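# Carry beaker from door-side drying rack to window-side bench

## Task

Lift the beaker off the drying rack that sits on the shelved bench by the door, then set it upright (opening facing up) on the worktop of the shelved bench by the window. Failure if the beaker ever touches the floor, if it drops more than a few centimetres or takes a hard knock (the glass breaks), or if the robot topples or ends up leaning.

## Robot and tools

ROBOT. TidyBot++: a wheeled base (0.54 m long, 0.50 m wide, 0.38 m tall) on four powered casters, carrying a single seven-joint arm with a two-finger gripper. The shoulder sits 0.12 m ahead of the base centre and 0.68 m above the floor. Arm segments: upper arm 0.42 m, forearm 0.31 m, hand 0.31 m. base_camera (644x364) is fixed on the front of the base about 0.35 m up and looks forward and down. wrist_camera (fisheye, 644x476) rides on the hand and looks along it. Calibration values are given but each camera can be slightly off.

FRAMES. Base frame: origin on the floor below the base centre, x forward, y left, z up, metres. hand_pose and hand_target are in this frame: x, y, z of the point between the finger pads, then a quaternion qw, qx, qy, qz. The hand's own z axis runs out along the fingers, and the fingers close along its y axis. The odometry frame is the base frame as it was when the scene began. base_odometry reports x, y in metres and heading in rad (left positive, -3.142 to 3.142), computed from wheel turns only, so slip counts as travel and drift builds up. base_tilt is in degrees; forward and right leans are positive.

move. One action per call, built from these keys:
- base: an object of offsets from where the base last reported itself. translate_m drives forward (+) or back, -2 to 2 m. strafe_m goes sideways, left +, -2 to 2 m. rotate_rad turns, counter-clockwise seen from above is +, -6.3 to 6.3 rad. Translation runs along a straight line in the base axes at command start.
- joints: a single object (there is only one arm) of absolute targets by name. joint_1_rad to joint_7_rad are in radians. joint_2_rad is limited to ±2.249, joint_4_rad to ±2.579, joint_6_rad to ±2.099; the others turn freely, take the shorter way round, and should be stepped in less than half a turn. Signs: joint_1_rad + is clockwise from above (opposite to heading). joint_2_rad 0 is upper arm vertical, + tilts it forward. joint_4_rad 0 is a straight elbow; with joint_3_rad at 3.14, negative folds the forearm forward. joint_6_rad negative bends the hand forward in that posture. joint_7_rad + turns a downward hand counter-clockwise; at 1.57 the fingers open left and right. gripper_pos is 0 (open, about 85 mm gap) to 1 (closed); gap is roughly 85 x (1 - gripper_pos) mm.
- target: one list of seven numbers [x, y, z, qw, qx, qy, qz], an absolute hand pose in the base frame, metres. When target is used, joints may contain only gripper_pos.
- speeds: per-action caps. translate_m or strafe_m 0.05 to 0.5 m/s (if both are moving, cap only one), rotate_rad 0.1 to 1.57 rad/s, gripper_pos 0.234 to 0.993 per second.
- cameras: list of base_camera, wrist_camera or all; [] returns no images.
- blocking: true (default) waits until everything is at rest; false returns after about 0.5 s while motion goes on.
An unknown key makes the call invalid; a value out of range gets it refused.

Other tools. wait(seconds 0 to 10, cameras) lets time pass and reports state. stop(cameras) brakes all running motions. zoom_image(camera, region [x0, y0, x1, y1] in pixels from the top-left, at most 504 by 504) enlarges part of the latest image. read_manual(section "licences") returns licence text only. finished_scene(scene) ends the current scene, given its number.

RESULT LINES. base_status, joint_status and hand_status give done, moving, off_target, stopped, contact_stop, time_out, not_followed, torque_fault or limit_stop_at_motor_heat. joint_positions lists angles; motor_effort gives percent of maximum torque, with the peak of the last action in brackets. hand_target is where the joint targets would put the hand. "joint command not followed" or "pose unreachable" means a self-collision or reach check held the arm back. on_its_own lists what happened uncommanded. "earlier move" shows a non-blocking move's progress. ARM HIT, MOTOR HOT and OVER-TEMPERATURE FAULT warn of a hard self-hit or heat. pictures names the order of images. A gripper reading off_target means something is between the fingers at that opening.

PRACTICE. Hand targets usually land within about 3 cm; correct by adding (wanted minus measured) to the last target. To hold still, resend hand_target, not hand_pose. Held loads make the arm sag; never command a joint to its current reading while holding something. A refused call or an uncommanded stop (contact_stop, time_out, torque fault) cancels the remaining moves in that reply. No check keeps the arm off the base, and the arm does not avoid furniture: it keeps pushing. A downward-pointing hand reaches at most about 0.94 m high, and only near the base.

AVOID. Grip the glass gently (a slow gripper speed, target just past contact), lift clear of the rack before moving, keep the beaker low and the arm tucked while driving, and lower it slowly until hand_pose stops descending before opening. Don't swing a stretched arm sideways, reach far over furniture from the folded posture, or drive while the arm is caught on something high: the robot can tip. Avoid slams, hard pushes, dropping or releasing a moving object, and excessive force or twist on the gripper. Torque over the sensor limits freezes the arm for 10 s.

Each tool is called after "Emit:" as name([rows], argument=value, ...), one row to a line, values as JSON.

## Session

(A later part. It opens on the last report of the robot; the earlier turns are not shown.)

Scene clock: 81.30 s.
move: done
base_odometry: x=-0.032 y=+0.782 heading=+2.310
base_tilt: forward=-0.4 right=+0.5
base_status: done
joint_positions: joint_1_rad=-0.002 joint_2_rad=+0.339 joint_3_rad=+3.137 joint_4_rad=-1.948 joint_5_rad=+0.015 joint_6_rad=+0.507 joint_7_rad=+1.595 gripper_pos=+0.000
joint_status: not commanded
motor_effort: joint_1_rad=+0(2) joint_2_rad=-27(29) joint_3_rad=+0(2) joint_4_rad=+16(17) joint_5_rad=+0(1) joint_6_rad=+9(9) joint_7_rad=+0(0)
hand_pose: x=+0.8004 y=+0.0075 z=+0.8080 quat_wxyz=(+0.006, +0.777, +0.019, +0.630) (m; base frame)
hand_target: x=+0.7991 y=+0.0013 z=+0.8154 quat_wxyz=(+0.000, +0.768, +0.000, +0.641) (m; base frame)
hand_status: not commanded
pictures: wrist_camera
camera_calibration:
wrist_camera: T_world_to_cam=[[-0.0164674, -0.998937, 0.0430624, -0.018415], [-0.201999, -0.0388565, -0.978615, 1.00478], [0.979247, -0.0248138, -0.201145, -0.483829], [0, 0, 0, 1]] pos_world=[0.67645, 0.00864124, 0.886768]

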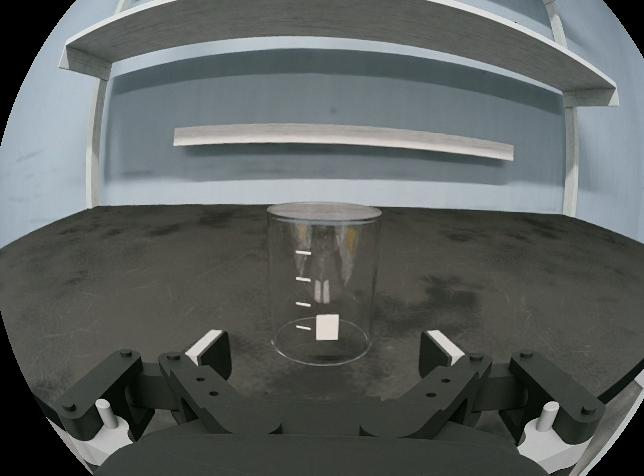

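Emit:
move(base={"translate_m": 0.086, "strafe_m": 0.001}, speeds={"translate_m": 0.12}, cameras=["wrist_camera"])

Emit:
zoom_image(camera="wrist_camera", region=[180, 160, 480, 456])

Scene clock: 82.93 s.
move: done
base_odometry: x=-0.091 y=+0.845 heading=+2.310
base_tilt: forward=-0.4 right=+0.5
base_status: done
joint_positions: joint_1_rad=-0.002 joint_2_rad=+0.336 joint_3_rad=+3.137 joint_4_rad=-1.949 joint_5_rad=+0.015 joint_6_rad=+0.507 joint_7_rad=+1.595 gripper_pos=+0.000
joint_status: not commanded
motor_effort: joint_1_rad=+0(2) joint_2_rad=-27(29) joint_3_rad=+0(2) joint_4_rad=+16(17) joint_5_rad=+0(1) joint_6_rad=+9(9) joint_7_rad=+0(0)
hand_pose: x=+0.7999 y=+0.0075 z=+0.8090 quat_wxyz=(+0.006, +0.776, +0.019, +0.630) (m; base frame)
hand_target: x=+0.7991 y=+0.0013 z=+0.8154 quat_wxyz=(+0.000, +0.768, +0.000, +0.641) (m; base frame)
hand_status: not commanded
pictures: wrist_camera
camera_calibration:
wrist_camera: T_world_to_cam=[[-0.0165543, -0.998936, 0.0430344, -0.0183943], [-0.200578, -0.0388476, -0.978907, 1.00475], [0.979538, -0.0248369, -0.199722, -0.484501], [0, 0, 0, 1]] pos_world=[0.675813, 0.0086239, 0.887583]

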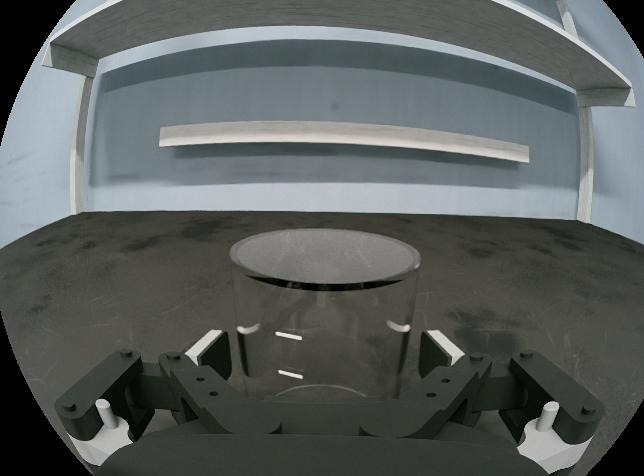

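Scaled by 1.680.

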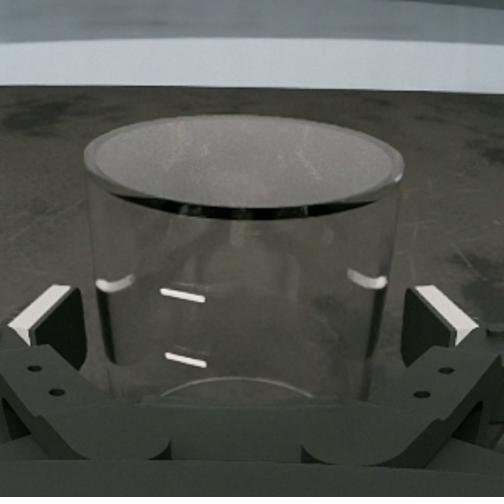

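Emit:
move(joints={"gripper_pos": 0.2}, speeds={"gripper_pos": 0.234}, cameras=[])

Emit:
move(joints={"gripper_pos": 0.255}, speeds={"gripper_pos": 0.234}, cameras=["wrist_camera"])

Emit:
zoom_image(camera="wrist_camera", region=[180, 160, 480, 456])

Scene clock: 84.43 s.
move: done
base_odometry: x=-0.091 y=+0.845 heading=+2.310
base_tilt: forward=-0.4 right=+0.5
base_status: not commanded
joint_positions: joint_1_rad=-0.002 joint_2_rad=+0.336 joint_3_rad=+3.137 joint_4_rad=-1.949 joint_5_rad=+0.015 joint_6_rad=+0.508 joint_7_rad=+1.595 gripper_pos=+0.195
joint_status: all done
motor_effort: joint_1_rad=+1(1) joint_2_rad=-26(27) joint_3_rad=+0(1) joint_4_rad=+16(17) joint_5_rad=+0(1) joint_6_rad=+8(9) joint_7_rad=+0(1)
hand_pose: x=+0.7999 y=+0.0075 z=+0.8091 quat_wxyz=(+0.006, +0.776, +0.019, +0.630) (m; base frame)
hand_target: x=+0.7991 y=+0.0013 z=+0.8154 quat_wxyz=(+0.000, +0.768, +0.000, +0.641) (m; base frame)
hand_status: not commanded
pictures: none
No camera images: "cameras" was empty.

Scene clock: 85.00 s.
move: off_target
base_odometry: x=-0.091 y=+0.845 heading=+2.310
base_tilt: forward=-0.4 right=+0.5
base_status: not commanded
joint_positions: joint_1_rad=-0.002 joint_2_rad=+0.336 joint_3_rad=+3.137 joint_4_rad=-1.949 joint_5_rad=+0.015 joint_6_rad=+0.508 joint_7_rad=+1.595 gripper_pos=+0.214
joint_status: gripper_pos off_target (ended at +0.214, target +0.255)
motor_effort: joint_1_rad=+0(1) joint_2_rad=-25(26) joint_3_rad=+0(1) joint_4_rad=+16(16) joint_5_rad=+1(1) joint_6_rad=+8(8) joint_7_rad=+0(1)
hand_pose: x=+0.8000 y=+0.0075 z=+0.8091 quat_wxyz=(+0.006, +0.776, +0.019, +0.630) (m; base frame)
hand_target: x=+0.7991 y=+0.0013 z=+0.8154 quat_wxyz=(+0.000, +0.768, +0.000, +0.641) (m; base frame)
hand_status: not commanded
pictures: wrist_camera
camera_calibration:
wrist_camera: T_world_to_cam=[[-0.0165725, -0.998937, 0.0430167, -0.0183698], [-0.200042, -0.0388402, -0.979017, 1.00458], [0.979647, -0.0248299, -0.199186, -0.485023], [0, 0, 0, 1]] pos_world=[0.675805, 0.00862474, 0.887682]

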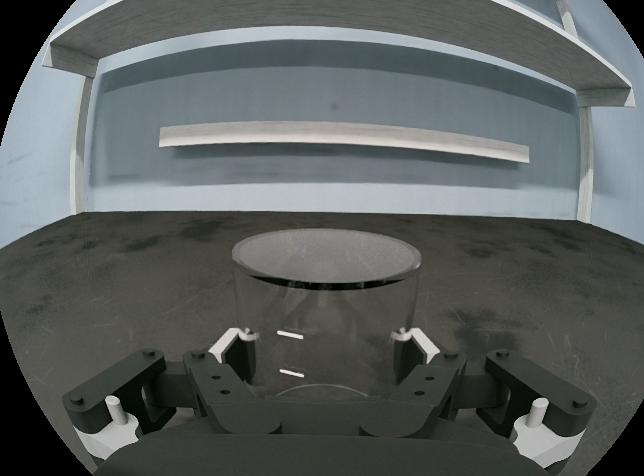

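Scaled by 1.680.

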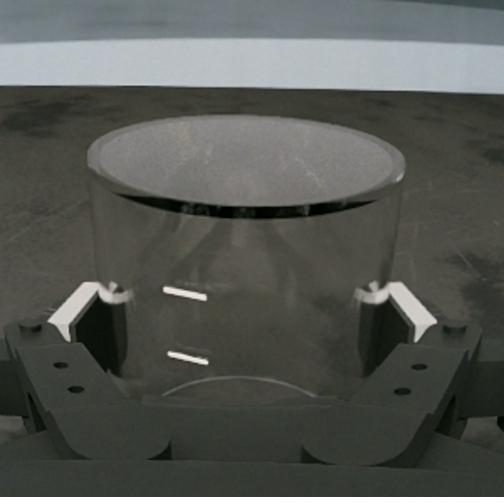

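Emit:
move(joints={"joint_2_rad":0.215,"joint_6_rad":0.42})

Scene clock: 87.33 s.
move: done
base_odometry: x=-0.091 y=+0.845 heading=+2.310
base_tilt: forward=-0.4 right=+0.5
base_status: not commanded
joint_positions: joint_1_rad=-0.002 joint_2_rad=+0.228 joint_3_rad=+3.137 joint_4_rad=-1.953 joint_5_rad=+0.015 joint_6_rad=+0.462 joint_7_rad=+1.595 gripper_pos=+0.214
joint_status: all done
motor_effort: joint_1_rad=+1(1) joint_2_rad=-26(30) joint_3_rad=+0(1) joint_4_rad=+18(19) joint_5_rad=+1(1) joint_6_rad=+10(11) joint_7_rad=+0(1)
hand_pose: x=+0.7796 y=+0.0073 z=+0.8653 quat_wxyz=(+0.007, +0.757, +0.018, +0.653) (m; base frame)
hand_target: x=+0.7735 y=+0.0013 z=+0.8573 quat_wxyz=(+0.000, +0.769, +0.000, +0.639) (m; base frame)
hand_status: not commanded
pictures: base_camera, wrist_camera
camera_calibration:
wrist_camera: T_world_to_cam=[[-0.0195351, -0.998907, 0.0424545, -0.018554], [-0.142771, -0.0392404, -0.988978, 1.01949], [0.989563, -0.025381, -0.141848, -0.511198], [0, 0, 0, 1]] pos_world=[0.651054, 0.00849672, 0.936529]

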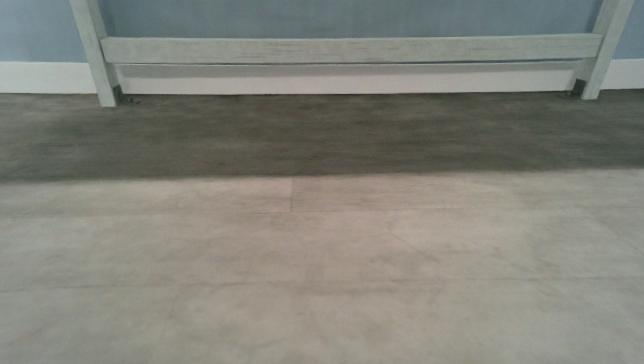

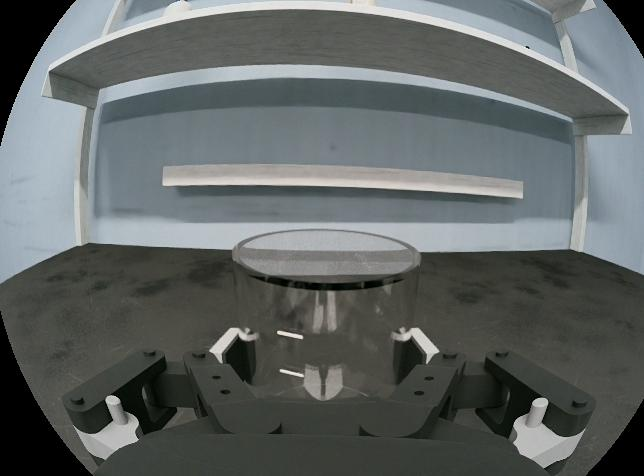

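Emit:
move(base={"translate_m":-0.30}, speeds={"translate_m":0.3}, cameras=[])

Emit:
move(joints={"joint_2_rad":0.39,"joint_4_rad":-2.003,"joint_6_rad":1.085,"joint_7_rad":3.1}, cameras=[])

Emit:
move(joints={"joint_7_rad":4.712})

Scene clock: 89.73 s.
move: done
base_odometry: x=+0.112 y=+0.623 heading=+2.310
base_tilt: forward=-0.4 right=+0.5
base_status: done
joint_positions: joint_1_rad=-0.002 joint_2_rad=+0.221 joint_3_rad=+3.137 joint_4_rad=-1.955 joint_5_rad=+0.015 joint_6_rad=+0.462 joint_7_rad=+1.595 gripper_pos=+0.214
joint_status: not commanded
motor_effort: joint_1_rad=+0(3) joint_2_rad=-26(29) joint_3_rad=+0(3) joint_4_rad=+18(20) joint_5_rad=+0(1) joint_6_rad=+10(10) joint_7_rad=+0(1)
hand_pose: x=+0.7776 y=+0.0070 z=+0.8692 quat_wxyz=(+0.008, +0.756, +0.018, +0.655) (m; base frame)
hand_target: x=+0.7735 y=+0.0013 z=+0.8573 quat_wxyz=(+0.000, +0.769, +0.000, +0.639) (m; base frame)
hand_status: not commanded
pictures: none
No camera images: "cameras" was empty.

Scene clock: 91.83 s.
move: done
base_odometry: x=+0.112 y=+0.623 heading=+2.310
base_tilt: forward=-0.4 right=+0.5
base_status: not commanded
joint_positions: joint_1_rad=-0.002 joint_2_rad=+0.361 joint_3_rad=+3.137 joint_4_rad=-1.988 joint_5_rad=+0.015 joint_6_rad=+1.036 joint_7_rad=+3.059 gripper_pos=+0.214
joint_status: all done
motor_effort: joint_1_rad=+1(1) joint_2_rad=-28(29) joint_3_rad=+0(1) joint_4_rad=+17(19) joint_5_rad=+0(1) joint_6_rad=+9(11) joint_7_rad=+0(1)
hand_pose: x=+0.7924 y=+0.0087 z=+0.9340 quat_wxyz=(+0.534, +0.443, +0.420, +0.585) (m; base frame)
hand_target: x=+0.7935 y=+0.0013 z=+0.9215 quat_wxyz=(+0.549, +0.439, +0.421, +0.573) (m; base frame)
hand_status: not commanded
pictures: none
No camera images: "cameras" was empty.

Scene clock: 94.00 s.
move: done
base_odometry: x=+0.112 y=+0.623 heading=+2.310
base_tilt: forward=-0.4 right=+0.5
base_status: not commanded
joint_positions: joint_1_rad=-0.002 joint_2_rad=+0.361 joint_3_rad=+3.137 joint_4_rad=-1.988 joint_5_rad=+0.015 joint_6_rad=+1.036 joint_7_rad=+4.670 gripper_pos=+0.214
joint_status: all done
motor_effort: joint_1_rad=+0(1) joint_2_rad=-28(28) joint_3_rad=+0(1) joint_4_rad=+17(17) joint_5_rad=+0(1) joint_6_rad=+9(10) joint_7_rad=+0(1)
hand_pose: x=+0.7924 y=+0.0087 z=+0.9339 quat_wxyz=(+0.792, +0.004, +0.610, +0.020) (m; base frame)
hand_target: x=+0.7935 y=+0.0013 z=+0.9215 quat_wxyz=(+0.794, +0.000, +0.608, +0.000) (m; base frame)
hand_status: not commanded
pictures: base_camera, wrist_camera
camera_calibration:
wrist_camera: T_world_to_cam=[[-0.0632844, 0.997794, 0.0200545, 0.0184306], [-0.24949, -0.0352741, 0.967735, -0.653712], [0.966307, 0.056239, 0.251172, -0.863462], [0, 0, 0, 1]] pos_world=[0.672441, 0.00711126, 0.849128]

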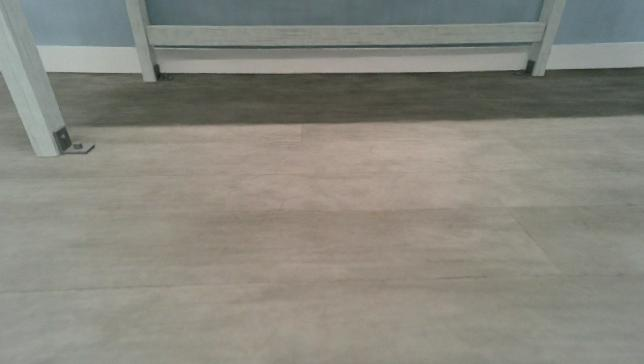

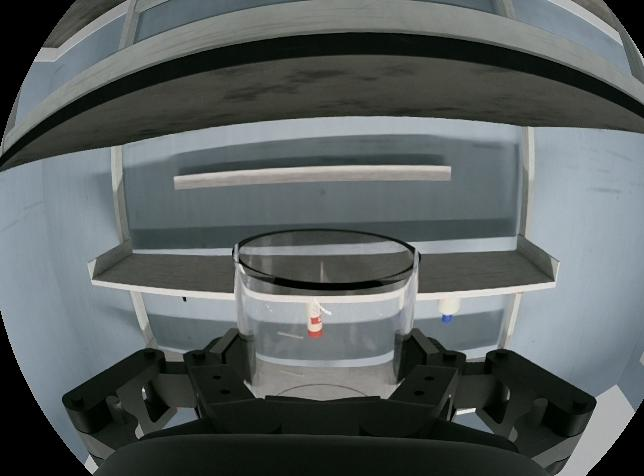

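Emit:
move(base={"translate_m":0.205}, speeds={"translate_m":0.2}, cameras=[])

Emit:
move(joints={"joint_2_rad":0.515,"joint_4_rad":-2.05,"joint_6_rad":1.21,"joint_7_rad":4.74})

Scene clock: 96.50 s.
move: done
base_odometry: x=-0.027 y=+0.775 heading=+2.311
base_tilt: forward=-0.4 right=+0.5
base_status: done
joint_positions: joint_1_rad=-0.002 joint_2_rad=+0.371 joint_3_rad=+3.137 joint_4_rad=-1.994 joint_5_rad=+0.015 joint_6_rad=+1.040 joint_7_rad=+4.671 gripper_pos=+0.214
joint_status: not commanded
motor_effort: joint_1_rad=+0(2) joint_2_rad=-28(31) joint_3_rad=+0(1) joint_4_rad=+16(18) joint_5_rad=+1(1) joint_6_rad=+10(11) joint_7_rad=+0(1)
hand_pose: x=+0.7938 y=+0.0087 z=+0.9253 quat_wxyz=(+0.788, +0.004, +0.615, +0.020) (m; base frame)
hand_target: x=+0.7935 y=+0.0013 z=+0.9215 quat_wxyz=(+0.794, +0.000, +0.608, +0.000) (m; base frame)
hand_status: not commanded
pictures: none
No camera images: "cameras" was empty.

Scene clock: 97.80 s.
move: done
base_odometry: x=-0.027 y=+0.775 heading=+2.311
base_tilt: forward=-0.4 right=+0.5
base_status: not commanded
joint_positions: joint_1_rad=-0.002 joint_2_rad=+0.498 joint_3_rad=+3.137 joint_4_rad=-2.042 joint_5_rad=+0.015 joint_6_rad=+1.160 joint_7_rad=+4.698 gripper_pos=+0.214
joint_status: all done
motor_effort: joint_1_rad=+0(1) joint_2_rad=-30(33) joint_3_rad=+0(1) joint_4_rad=+14(17) joint_5_rad=+0(1) joint_6_rad=+10(11) joint_7_rad=+0(1)
hand_pose: x=+0.8034 y=+0.0089 z=+0.8510 quat_wxyz=(+0.771, -0.004, +0.637, +0.010) (m; base frame)
hand_target: x=+0.8017 y=+0.0013 z=+0.8511 quat_wxyz=(+0.779, -0.009, +0.627, -0.011) (m; base frame)
hand_status: not commanded
pictures: base_camera, wrist_camera
camera_calibration:
wrist_camera: T_world_to_cam=[[-0.0575279, 0.998343, -0.00157094, 0.0343694], [-0.1846, -0.00909081, 0.982772, -0.635896], [0.981129, 0.0568268, 0.184817, -0.808715], [0, 0, 0, 1]] pos_world=[0.678045, 0.00586337, 0.774459]

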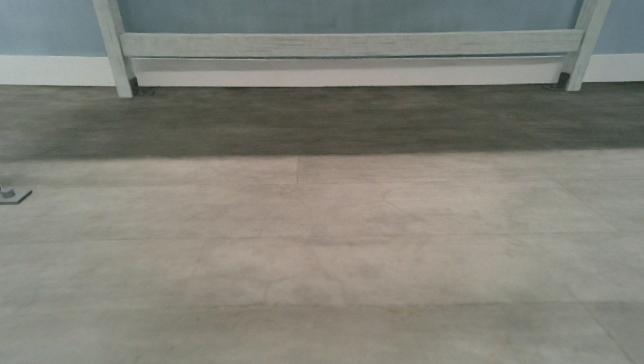

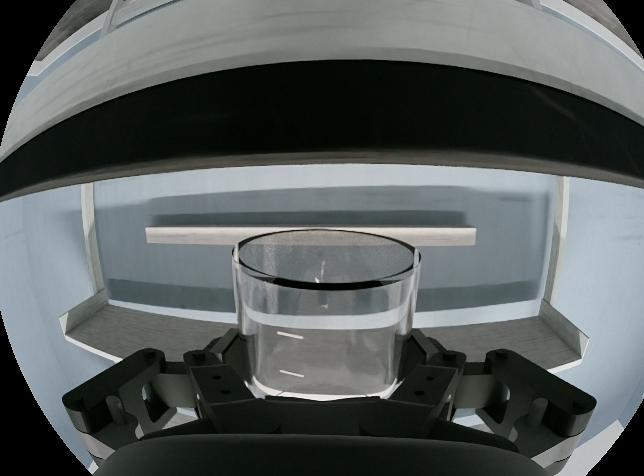

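Emit:
move(joints={"joint_2_rad":0.55,"joint_6_rad":1.255}, cameras=[])

Emit:
move(joints={"joint_2_rad":0.563,"joint_6_rad":1.275})

Scene clock: 99.20 s.
move: done
base_odometry: x=-0.027 y=+0.775 heading=+2.311
base_tilt: forward=-0.4 right=+0.5
base_status: not commanded
joint_positions: joint_1_rad=-0.002 joint_2_rad=+0.522 joint_3_rad=+3.137 joint_4_rad=-2.042 joint_5_rad=+0.015 joint_6_rad=+1.210 joint_7_rad=+4.699 gripper_pos=+0.214
joint_status: all done
motor_effort: joint_1_rad=+0(1) joint_2_rad=-30(31) joint_3_rad=+0(1) joint_4_rad=+14(15) joint_5_rad=+0(1) joint_6_rad=+9(10) joint_7_rad=+0(0)
hand_pose: x=+0.8043 y=+0.0089 z=+0.8498 quat_wxyz=(+0.779, -0.004, +0.627, +0.010) (m; base frame)
hand_target: x=+0.8044 y=+0.0013 z=+0.8408 quat_wxyz=(+0.782, -0.009, +0.623, -0.011) (m; base frame)
hand_status: not commanded
pictures: none
No camera images: "cameras" was empty.

Scene clock: 99.73 s.
move: done
base_odometry: x=-0.027 y=+0.775 heading=+2.311
base_tilt: forward=-0.4 right=+0.5
base_status: not commanded
joint_positions: joint_1_rad=-0.002 joint_2_rad=+0.532 joint_3_rad=+3.137 joint_4_rad=-2.042 joint_5_rad=+0.015 joint_6_rad=+1.230 joint_7_rad=+4.699 gripper_pos=+0.214
joint_status: all done
motor_effort: joint_1_rad=+0(1) joint_2_rad=-30(31) joint_3_rad=+0(1) joint_4_rad=+14(14) joint_5_rad=+0(1) joint_6_rad=+10(10) joint_7_rad=+0(1)
hand_pose: x=+0.8046 y=+0.0089 z=+0.8491 quat_wxyz=(+0.782, -0.004, +0.623, +0.010) (m; base frame)
hand_target: x=+0.8050 y=+0.0013 z=+0.8380 quat_wxyz=(+0.784, -0.009, +0.620, -0.011) (m; base frame)
hand_status: not commanded
pictures: base_camera, wrist_camera
camera_calibration:
wrist_camera: T_world_to_cam=[[-0.0577721, 0.998325, -0.00294272, 0.035735], [-0.21955, -0.00982957, 0.975552, -0.599535], [0.973889, 0.0570058, 0.219751, -0.833358], [0, 0, 0, 1]] pos_world=[0.682035, 0.00593787, 0.768113]

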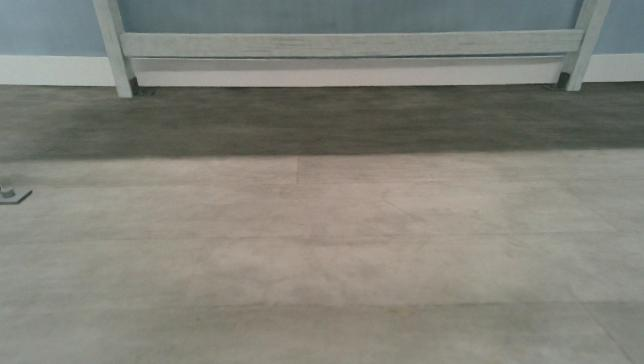

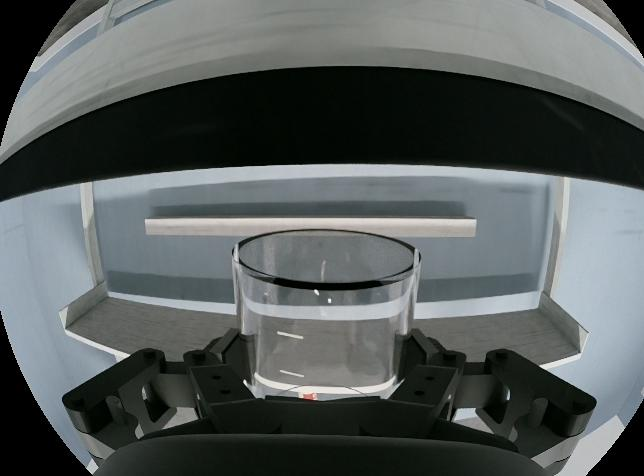

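Emit:
move(joints={"joint_2_rad":0.61,"joint_6_rad":1.305}, cameras=[])

Emit:
move(joints={"joint_2_rad":0.622,"joint_6_rad":1.317}, cameras=["wrist_camera"])

Scene clock: 100.83 s.
move: done
base_odometry: x=-0.027 y=+0.775 heading=+2.311
base_tilt: forward=-0.4 right=+0.5
base_status: not commanded
joint_positions: joint_1_rad=-0.002 joint_2_rad=+0.584 joint_3_rad=+3.137 joint_4_rad=-2.043 joint_5_rad=+0.015 joint_6_rad=+1.260 joint_7_rad=+4.699 gripper_pos=+0.214
joint_status: all done
motor_effort: joint_1_rad=+0(1) joint_2_rad=-31(34) joint_3_rad=-1(1) joint_4_rad=+13(14) joint_5_rad=+0(1) joint_6_rad=+10(11) joint_7_rad=+0(1)
hand_pose: x=+0.8104 y=+0.0090 z=+0.8222 quat_wxyz=(+0.775, -0.003, +0.632, +0.011) (m; base frame)
hand_target: x=+0.8097 y=+0.0013 z=+0.8147 quat_wxyz=(+0.779, -0.009, +0.627, -0.011) (m; base frame)
hand_status: not commanded
pictures: none
No camera images: "cameras" was empty.

Scene clock: 101.37 s.
move: done
base_odometry: x=-0.027 y=+0.775 heading=+2.311
base_tilt: forward=-0.4 right=+0.5
base_status: not commanded
joint_positions: joint_1_rad=-0.002 joint_2_rad=+0.591 joint_3_rad=+3.137 joint_4_rad=-2.043 joint_5_rad=+0.015 joint_6_rad=+1.271 joint_7_rad=+4.699 gripper_pos=+0.214
joint_status: all done
motor_effort: joint_1_rad=+1(1) joint_2_rad=-31(32) joint_3_rad=+0(1) joint_4_rad=+13(14) joint_5_rad=+0(1) joint_6_rad=+10(10) joint_7_rad=+0(0)
hand_pose: x=+0.8108 y=+0.0090 z=+0.8204 quat_wxyz=(+0.776, -0.003, +0.630, +0.011) (m; base frame)
hand_target: x=+0.8105 y=+0.0013 z=+0.8101 quat_wxyz=(+0.779, -0.009, +0.627, -0.011) (m; base frame)
hand_status: not commanded
pictures: wrist_camera
camera_calibration:
wrist_camera: T_world_to_cam=[[-0.0580207, 0.998315, -0.00127393, 0.0348096], [-0.20096, -0.0104295, 0.979544, -0.588499], [0.97788, 0.0570898, 0.201226, -0.821157], [0, 0, 0, 1]] pos_world=[0.686747, 0.005991, 0.741744]

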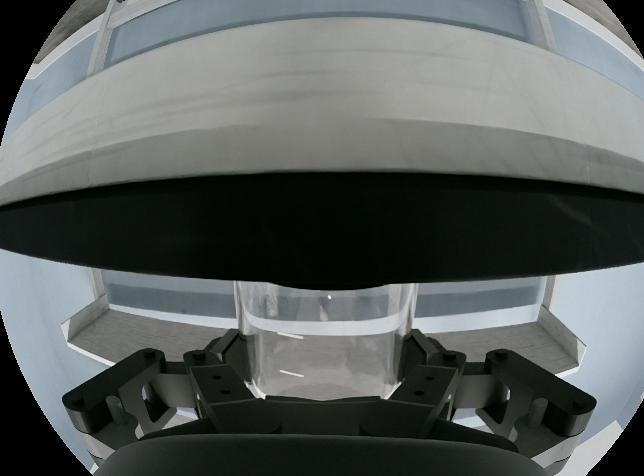

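Emit:
move(joints={"joint_2_rad":0.634,"joint_6_rad":1.325}, cameras=[])

Emit:
move(joints={"joint_2_rad":0.644,"joint_6_rad":1.328}, cameras=["wrist_camera"])

Scene clock: 102.07 s.
move: done
base_odometry: x=-0.027 y=+0.775 heading=+2.311
base_tilt: forward=-0.4 right=+0.5
base_status: not commanded
joint_positions: joint_1_rad=-0.002 joint_2_rad=+0.598 joint_3_rad=+3.137 joint_4_rad=-2.043 joint_5_rad=+0.015 joint_6_rad=+1.281 joint_7_rad=+4.699 gripper_pos=+0.214
joint_status: all done
motor_effort: joint_1_rad=+0(1) joint_2_rad=-31(32) joint_3_rad=+0(1) joint_4_rad=+13(13) joint_5_rad=+0(1) joint_6_rad=+10(10) joint_7_rad=+0(0)
hand_pose: x=+0.8111 y=+0.0090 z=+0.8187 quat_wxyz=(+0.777, -0.003, +0.629, +0.011) (m; base frame)
hand_target: x=+0.8115 y=+0.0013 z=+0.8042 quat_wxyz=(+0.778, -0.009, +0.628, -0.011) (m; base frame)
hand_status: not commanded
pictures: none
No camera images: "cameras" was empty.

Scene clock: 102.57 s.
move: done
base_odometry: x=-0.027 y=+0.775 heading=+2.311
base_tilt: forward=-0.4 right=+0.5
base_status: not commanded
joint_positions: joint_1_rad=-0.002 joint_2_rad=+0.602 joint_3_rad=+3.137 joint_4_rad=-2.043 joint_5_rad=+0.015 joint_6_rad=+1.289 joint_7_rad=+4.700 gripper_pos=+0.214
joint_status: all done
motor_effort: joint_1_rad=+0(1) joint_2_rad=-30(31) joint_3_rad=+0(1) joint_4_rad=+12(13) joint_5_rad=+0(1) joint_6_rad=+8(10) joint_7_rad=+0(0)
hand_pose: x=+0.8111 y=+0.0090 z=+0.8186 quat_wxyz=(+0.779, -0.004, +0.627, +0.010) (m; base frame)
hand_target: x=+0.8125 y=+0.0013 z=+0.7982 quat_wxyz=(+0.776, -0.009, +0.631, -0.011) (m; base frame)
hand_status: not commanded
pictures: wrist_camera
camera_calibration:
wrist_camera: T_world_to_cam=[[-0.0578797, 0.998321, -0.00241944, 0.0356387], [-0.208629, -0.0097256, 0.977947, -0.579126], [0.976281, 0.057108, 0.208841, -0.825996], [0, 0, 0, 1]] pos_world=[0.687645, 0.00595978, 0.738942]

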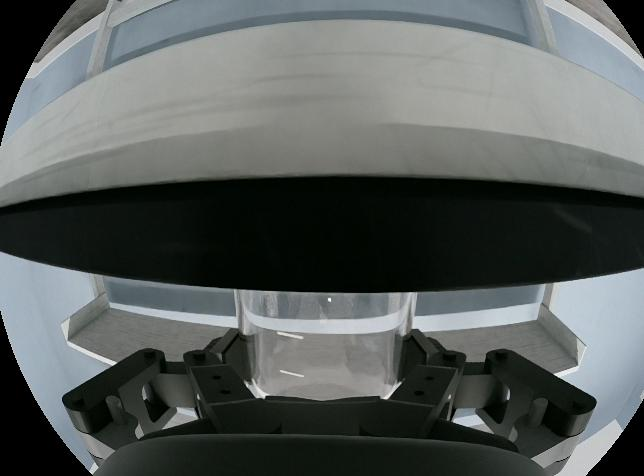

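Emit:
move(joints={"joint_2_rad":0.654,"joint_6_rad":1.328}, cameras=[])

Scene clock: 103.27 s.
move: done
base_odometry: x=-0.027 y=+0.775 heading=+2.311
base_tilt: forward=-0.4 right=+0.5
base_status: not commanded
joint_positions: joint_1_rad=-0.002 joint_2_rad=+0.605 joint_3_rad=+3.137 joint_4_rad=-2.043 joint_5_rad=+0.015 joint_6_rad=+1.295 joint_7_rad=+4.700 gripper_pos=+0.214
joint_status: all done
motor_effort: joint_1_rad=+1(1) joint_2_rad=-29(30) joint_3_rad=-1(1) joint_4_rad=+11(12) joint_5_rad=+0(1) joint_6_rad=+8(8) joint_7_rad=+0(0)
hand_pose: x=+0.8111 y=+0.0090 z=+0.8184 quat_wxyz=(+0.780, -0.004, +0.626, +0.010) (m; base frame)
hand_target: x=+0.8136 y=+0.0013 z=+0.7913 quat_wxyz=(+0.772, -0.009, +0.635, -0.011) (m; base frame)
hand_status: not commanded
pictures: none
No camera images: "cameras" was empty.

Emit:
move(joints={"joint_2_rad":0.632,"gripper_pos":0.16}, speeds={"gripper_pos":0.234}, cameras=["wrist_camera"])

Emit:
move(joints={"gripper_pos":0.0}, speeds={"gripper_pos":0.3}, cameras=["wrist_camera"])

Scene clock: 104.33 s.
move: done
base_odometry: x=-0.027 y=+0.775 heading=+2.311
base_tilt: forward=-0.4 right=+0.5
base_status: not commanded
joint_positions: joint_1_rad=-0.002 joint_2_rad=+0.606 joint_3_rad=+3.137 joint_4_rad=-2.043 joint_5_rad=+0.015 joint_6_rad=+1.296 joint_7_rad=+4.701 gripper_pos=+0.160
joint_status: all done
motor_effort: joint_1_rad=+0(1) joint_2_rad=-30(31) joint_3_rad=+0(1) joint_4_rad=+12(12) joint_5_rad=+0(1) joint_6_rad=+9(9) joint_7_rad=+0(1)
hand_pose: x=+0.8111 y=+0.0090 z=+0.8180 quat_wxyz=(+0.780, -0.004, +0.626, +0.010) (m; base frame)
hand_target: x=+0.8110 y=+0.0013 z=+0.8065 quat_wxyz=(+0.779, -0.009, +0.626, -0.011) (m; base frame)
hand_status: not commanded
pictures: wrist_camera
camera_calibration:
wrist_camera: T_world_to_cam=[[-0.0576922, 0.998329, -0.00341896, 0.0363046], [-0.211271, -0.00886184, 0.977387, -0.575978], [0.975724, 0.05711, 0.211429, -0.82761], [0, 0, 0, 1]] pos_world=[0.687926, 0.00591672, 0.738059]

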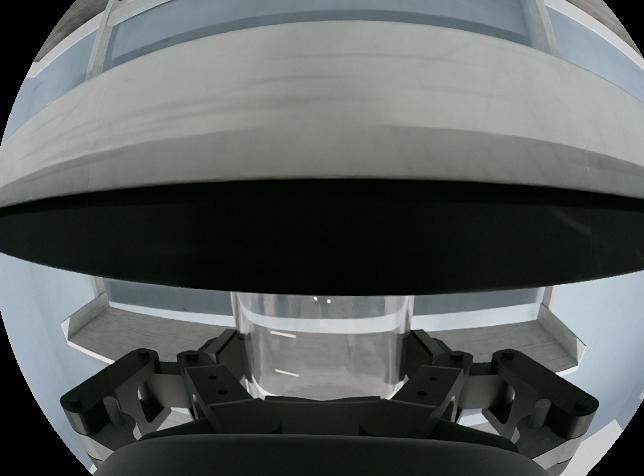

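Scene clock: 105.20 s.
move: done
base_odometry: x=-0.027 y=+0.775 heading=+2.311
base_tilt: forward=-0.3 right=+0.5
base_status: not commanded
joint_positions: joint_1_rad=-0.002 joint_2_rad=+0.606 joint_3_rad=+3.137 joint_4_rad=-2.043 joint_5_rad=+0.015 joint_6_rad=+1.296 joint_7_rad=+4.701 gripper_pos=+0.000
joint_status: all done
motor_effort: joint_1_rad=+0(1) joint_2_rad=-30(31) joint_3_rad=-1(1) joint_4_rad=+12(12) joint_5_rad=+0(1) joint_6_rad=+9(9) joint_7_rad=+0(0)
hand_pose: x=+0.8111 y=+0.0090 z=+0.8180 quat_wxyz=(+0.780, -0.004, +0.626, +0.010) (m; base frame)
hand_target: x=+0.8110 y=+0.0013 z=+0.8065 quat_wxyz=(+0.779, -0.009, +0.626, -0.011) (m; base frame)
hand_status: not commanded
pictures: wrist_camera
camera_calibration:
wrist_camera: T_world_to_cam=[[-0.0576922, 0.998329, -0.00341896, 0.0363046], [-0.211271, -0.00886184, 0.977387, -0.575978], [0.975724, 0.05711, 0.211429, -0.82761], [0, 0, 0, 1]] pos_world=[0.687926, 0.00591672, 0.738059]

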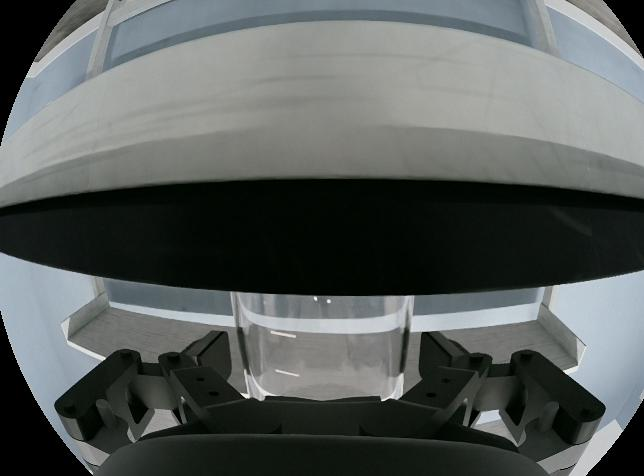

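Emit:
move(base={"translate_m":-0.25}, speeds={"translate_m":0.12}, cameras=[])

Emit:
move(joints={"joint_2_rad":0.3,"joint_6_rad":0.7}, cameras=["wrist_camera"])

Scene clock: 108.30 s.
move: done
base_odometry: x=+0.142 y=+0.590 heading=+2.311
base_tilt: forward=-0.4 right=+0.5
base_status: done
joint_positions: joint_1_rad=-0.002 joint_2_rad=+0.607 joint_3_rad=+3.137 joint_4_rad=-2.043 joint_5_rad=+0.015 joint_6_rad=+1.296 joint_7_rad=+4.701 gripper_pos=+0.000
joint_status: not commanded
motor_effort: joint_1_rad=+0(3) joint_2_rad=-30(32) joint_3_rad=+0(1) joint_4_rad=+12(13) joint_5_rad=+0(1) joint_6_rad=+9(9) joint_7_rad=+0(0)
hand_pose: x=+0.8112 y=+0.0090 z=+0.8172 quat_wxyz=(+0.779, -0.004, +0.627, +0.010) (m; base frame)
hand_target: x=+0.8110 y=+0.0013 z=+0.8065 quat_wxyz=(+0.779, -0.009, +0.626, -0.011) (m; base frame)
hand_status: not commanded
pictures: none
No camera images: "cameras" was empty.

Scene clock: 110.10 s.
move: done
base_odometry: x=+0.142 y=+0.590 heading=+2.311
base_tilt: forward=-0.4 right=+0.5
base_status: not commanded
joint_positions: joint_1_rad=-0.002 joint_2_rad=+0.309 joint_3_rad=+3.137 joint_4_rad=-2.043 joint_5_rad=+0.015 joint_6_rad=+0.761 joint_7_rad=+4.701 gripper_pos=+0.000
joint_status: all done
motor_effort: joint_1_rad=+1(1) joint_2_rad=-25(32) joint_3_rad=+0(1) joint_4_rad=+16(16) joint_5_rad=+0(1) joint_6_rad=+9(10) joint_7_rad=+0(1)
hand_pose: x=+0.7812 y=+0.0080 z=+0.8548 quat_wxyz=(+0.700, -0.005, +0.714, +0.006) (m; base frame)
hand_target: x=+0.7773 y=+0.0013 z=+0.8382 quat_wxyz=(+0.678, -0.010, +0.734, -0.009) (m; base frame)
hand_status: not commanded
pictures: wrist_camera
camera_calibration:
wrist_camera: T_world_to_cam=[[-0.0542094, 0.998529, 0.00129825, 0.0288992], [0.0249397, 0.0000541998, 0.999689, -0.821948], [0.998218, 0.0542249, -0.024906, -0.621693], [0, 0, 0, 1]] pos_world=[0.642651, 0.00489912, 0.806171]

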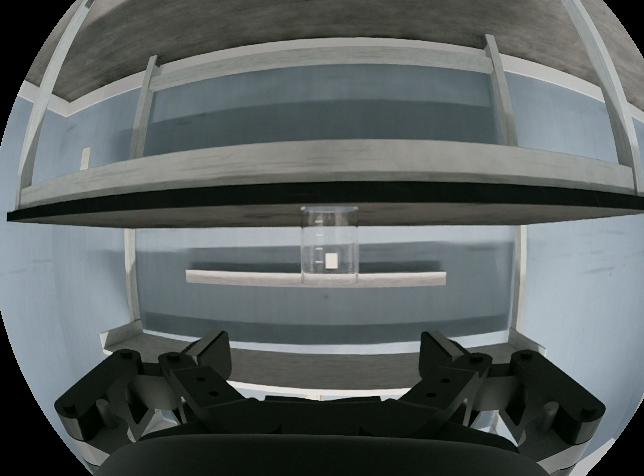

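Emit:
zoom_image(camera="wrist_camera", region=[260, 170, 400, 300])

Scaled by 3.600.

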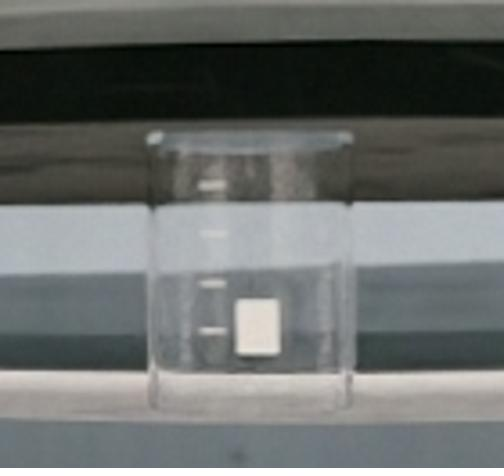

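Emit:
finished_scene(scene=2)

The scene is finished: the task was done.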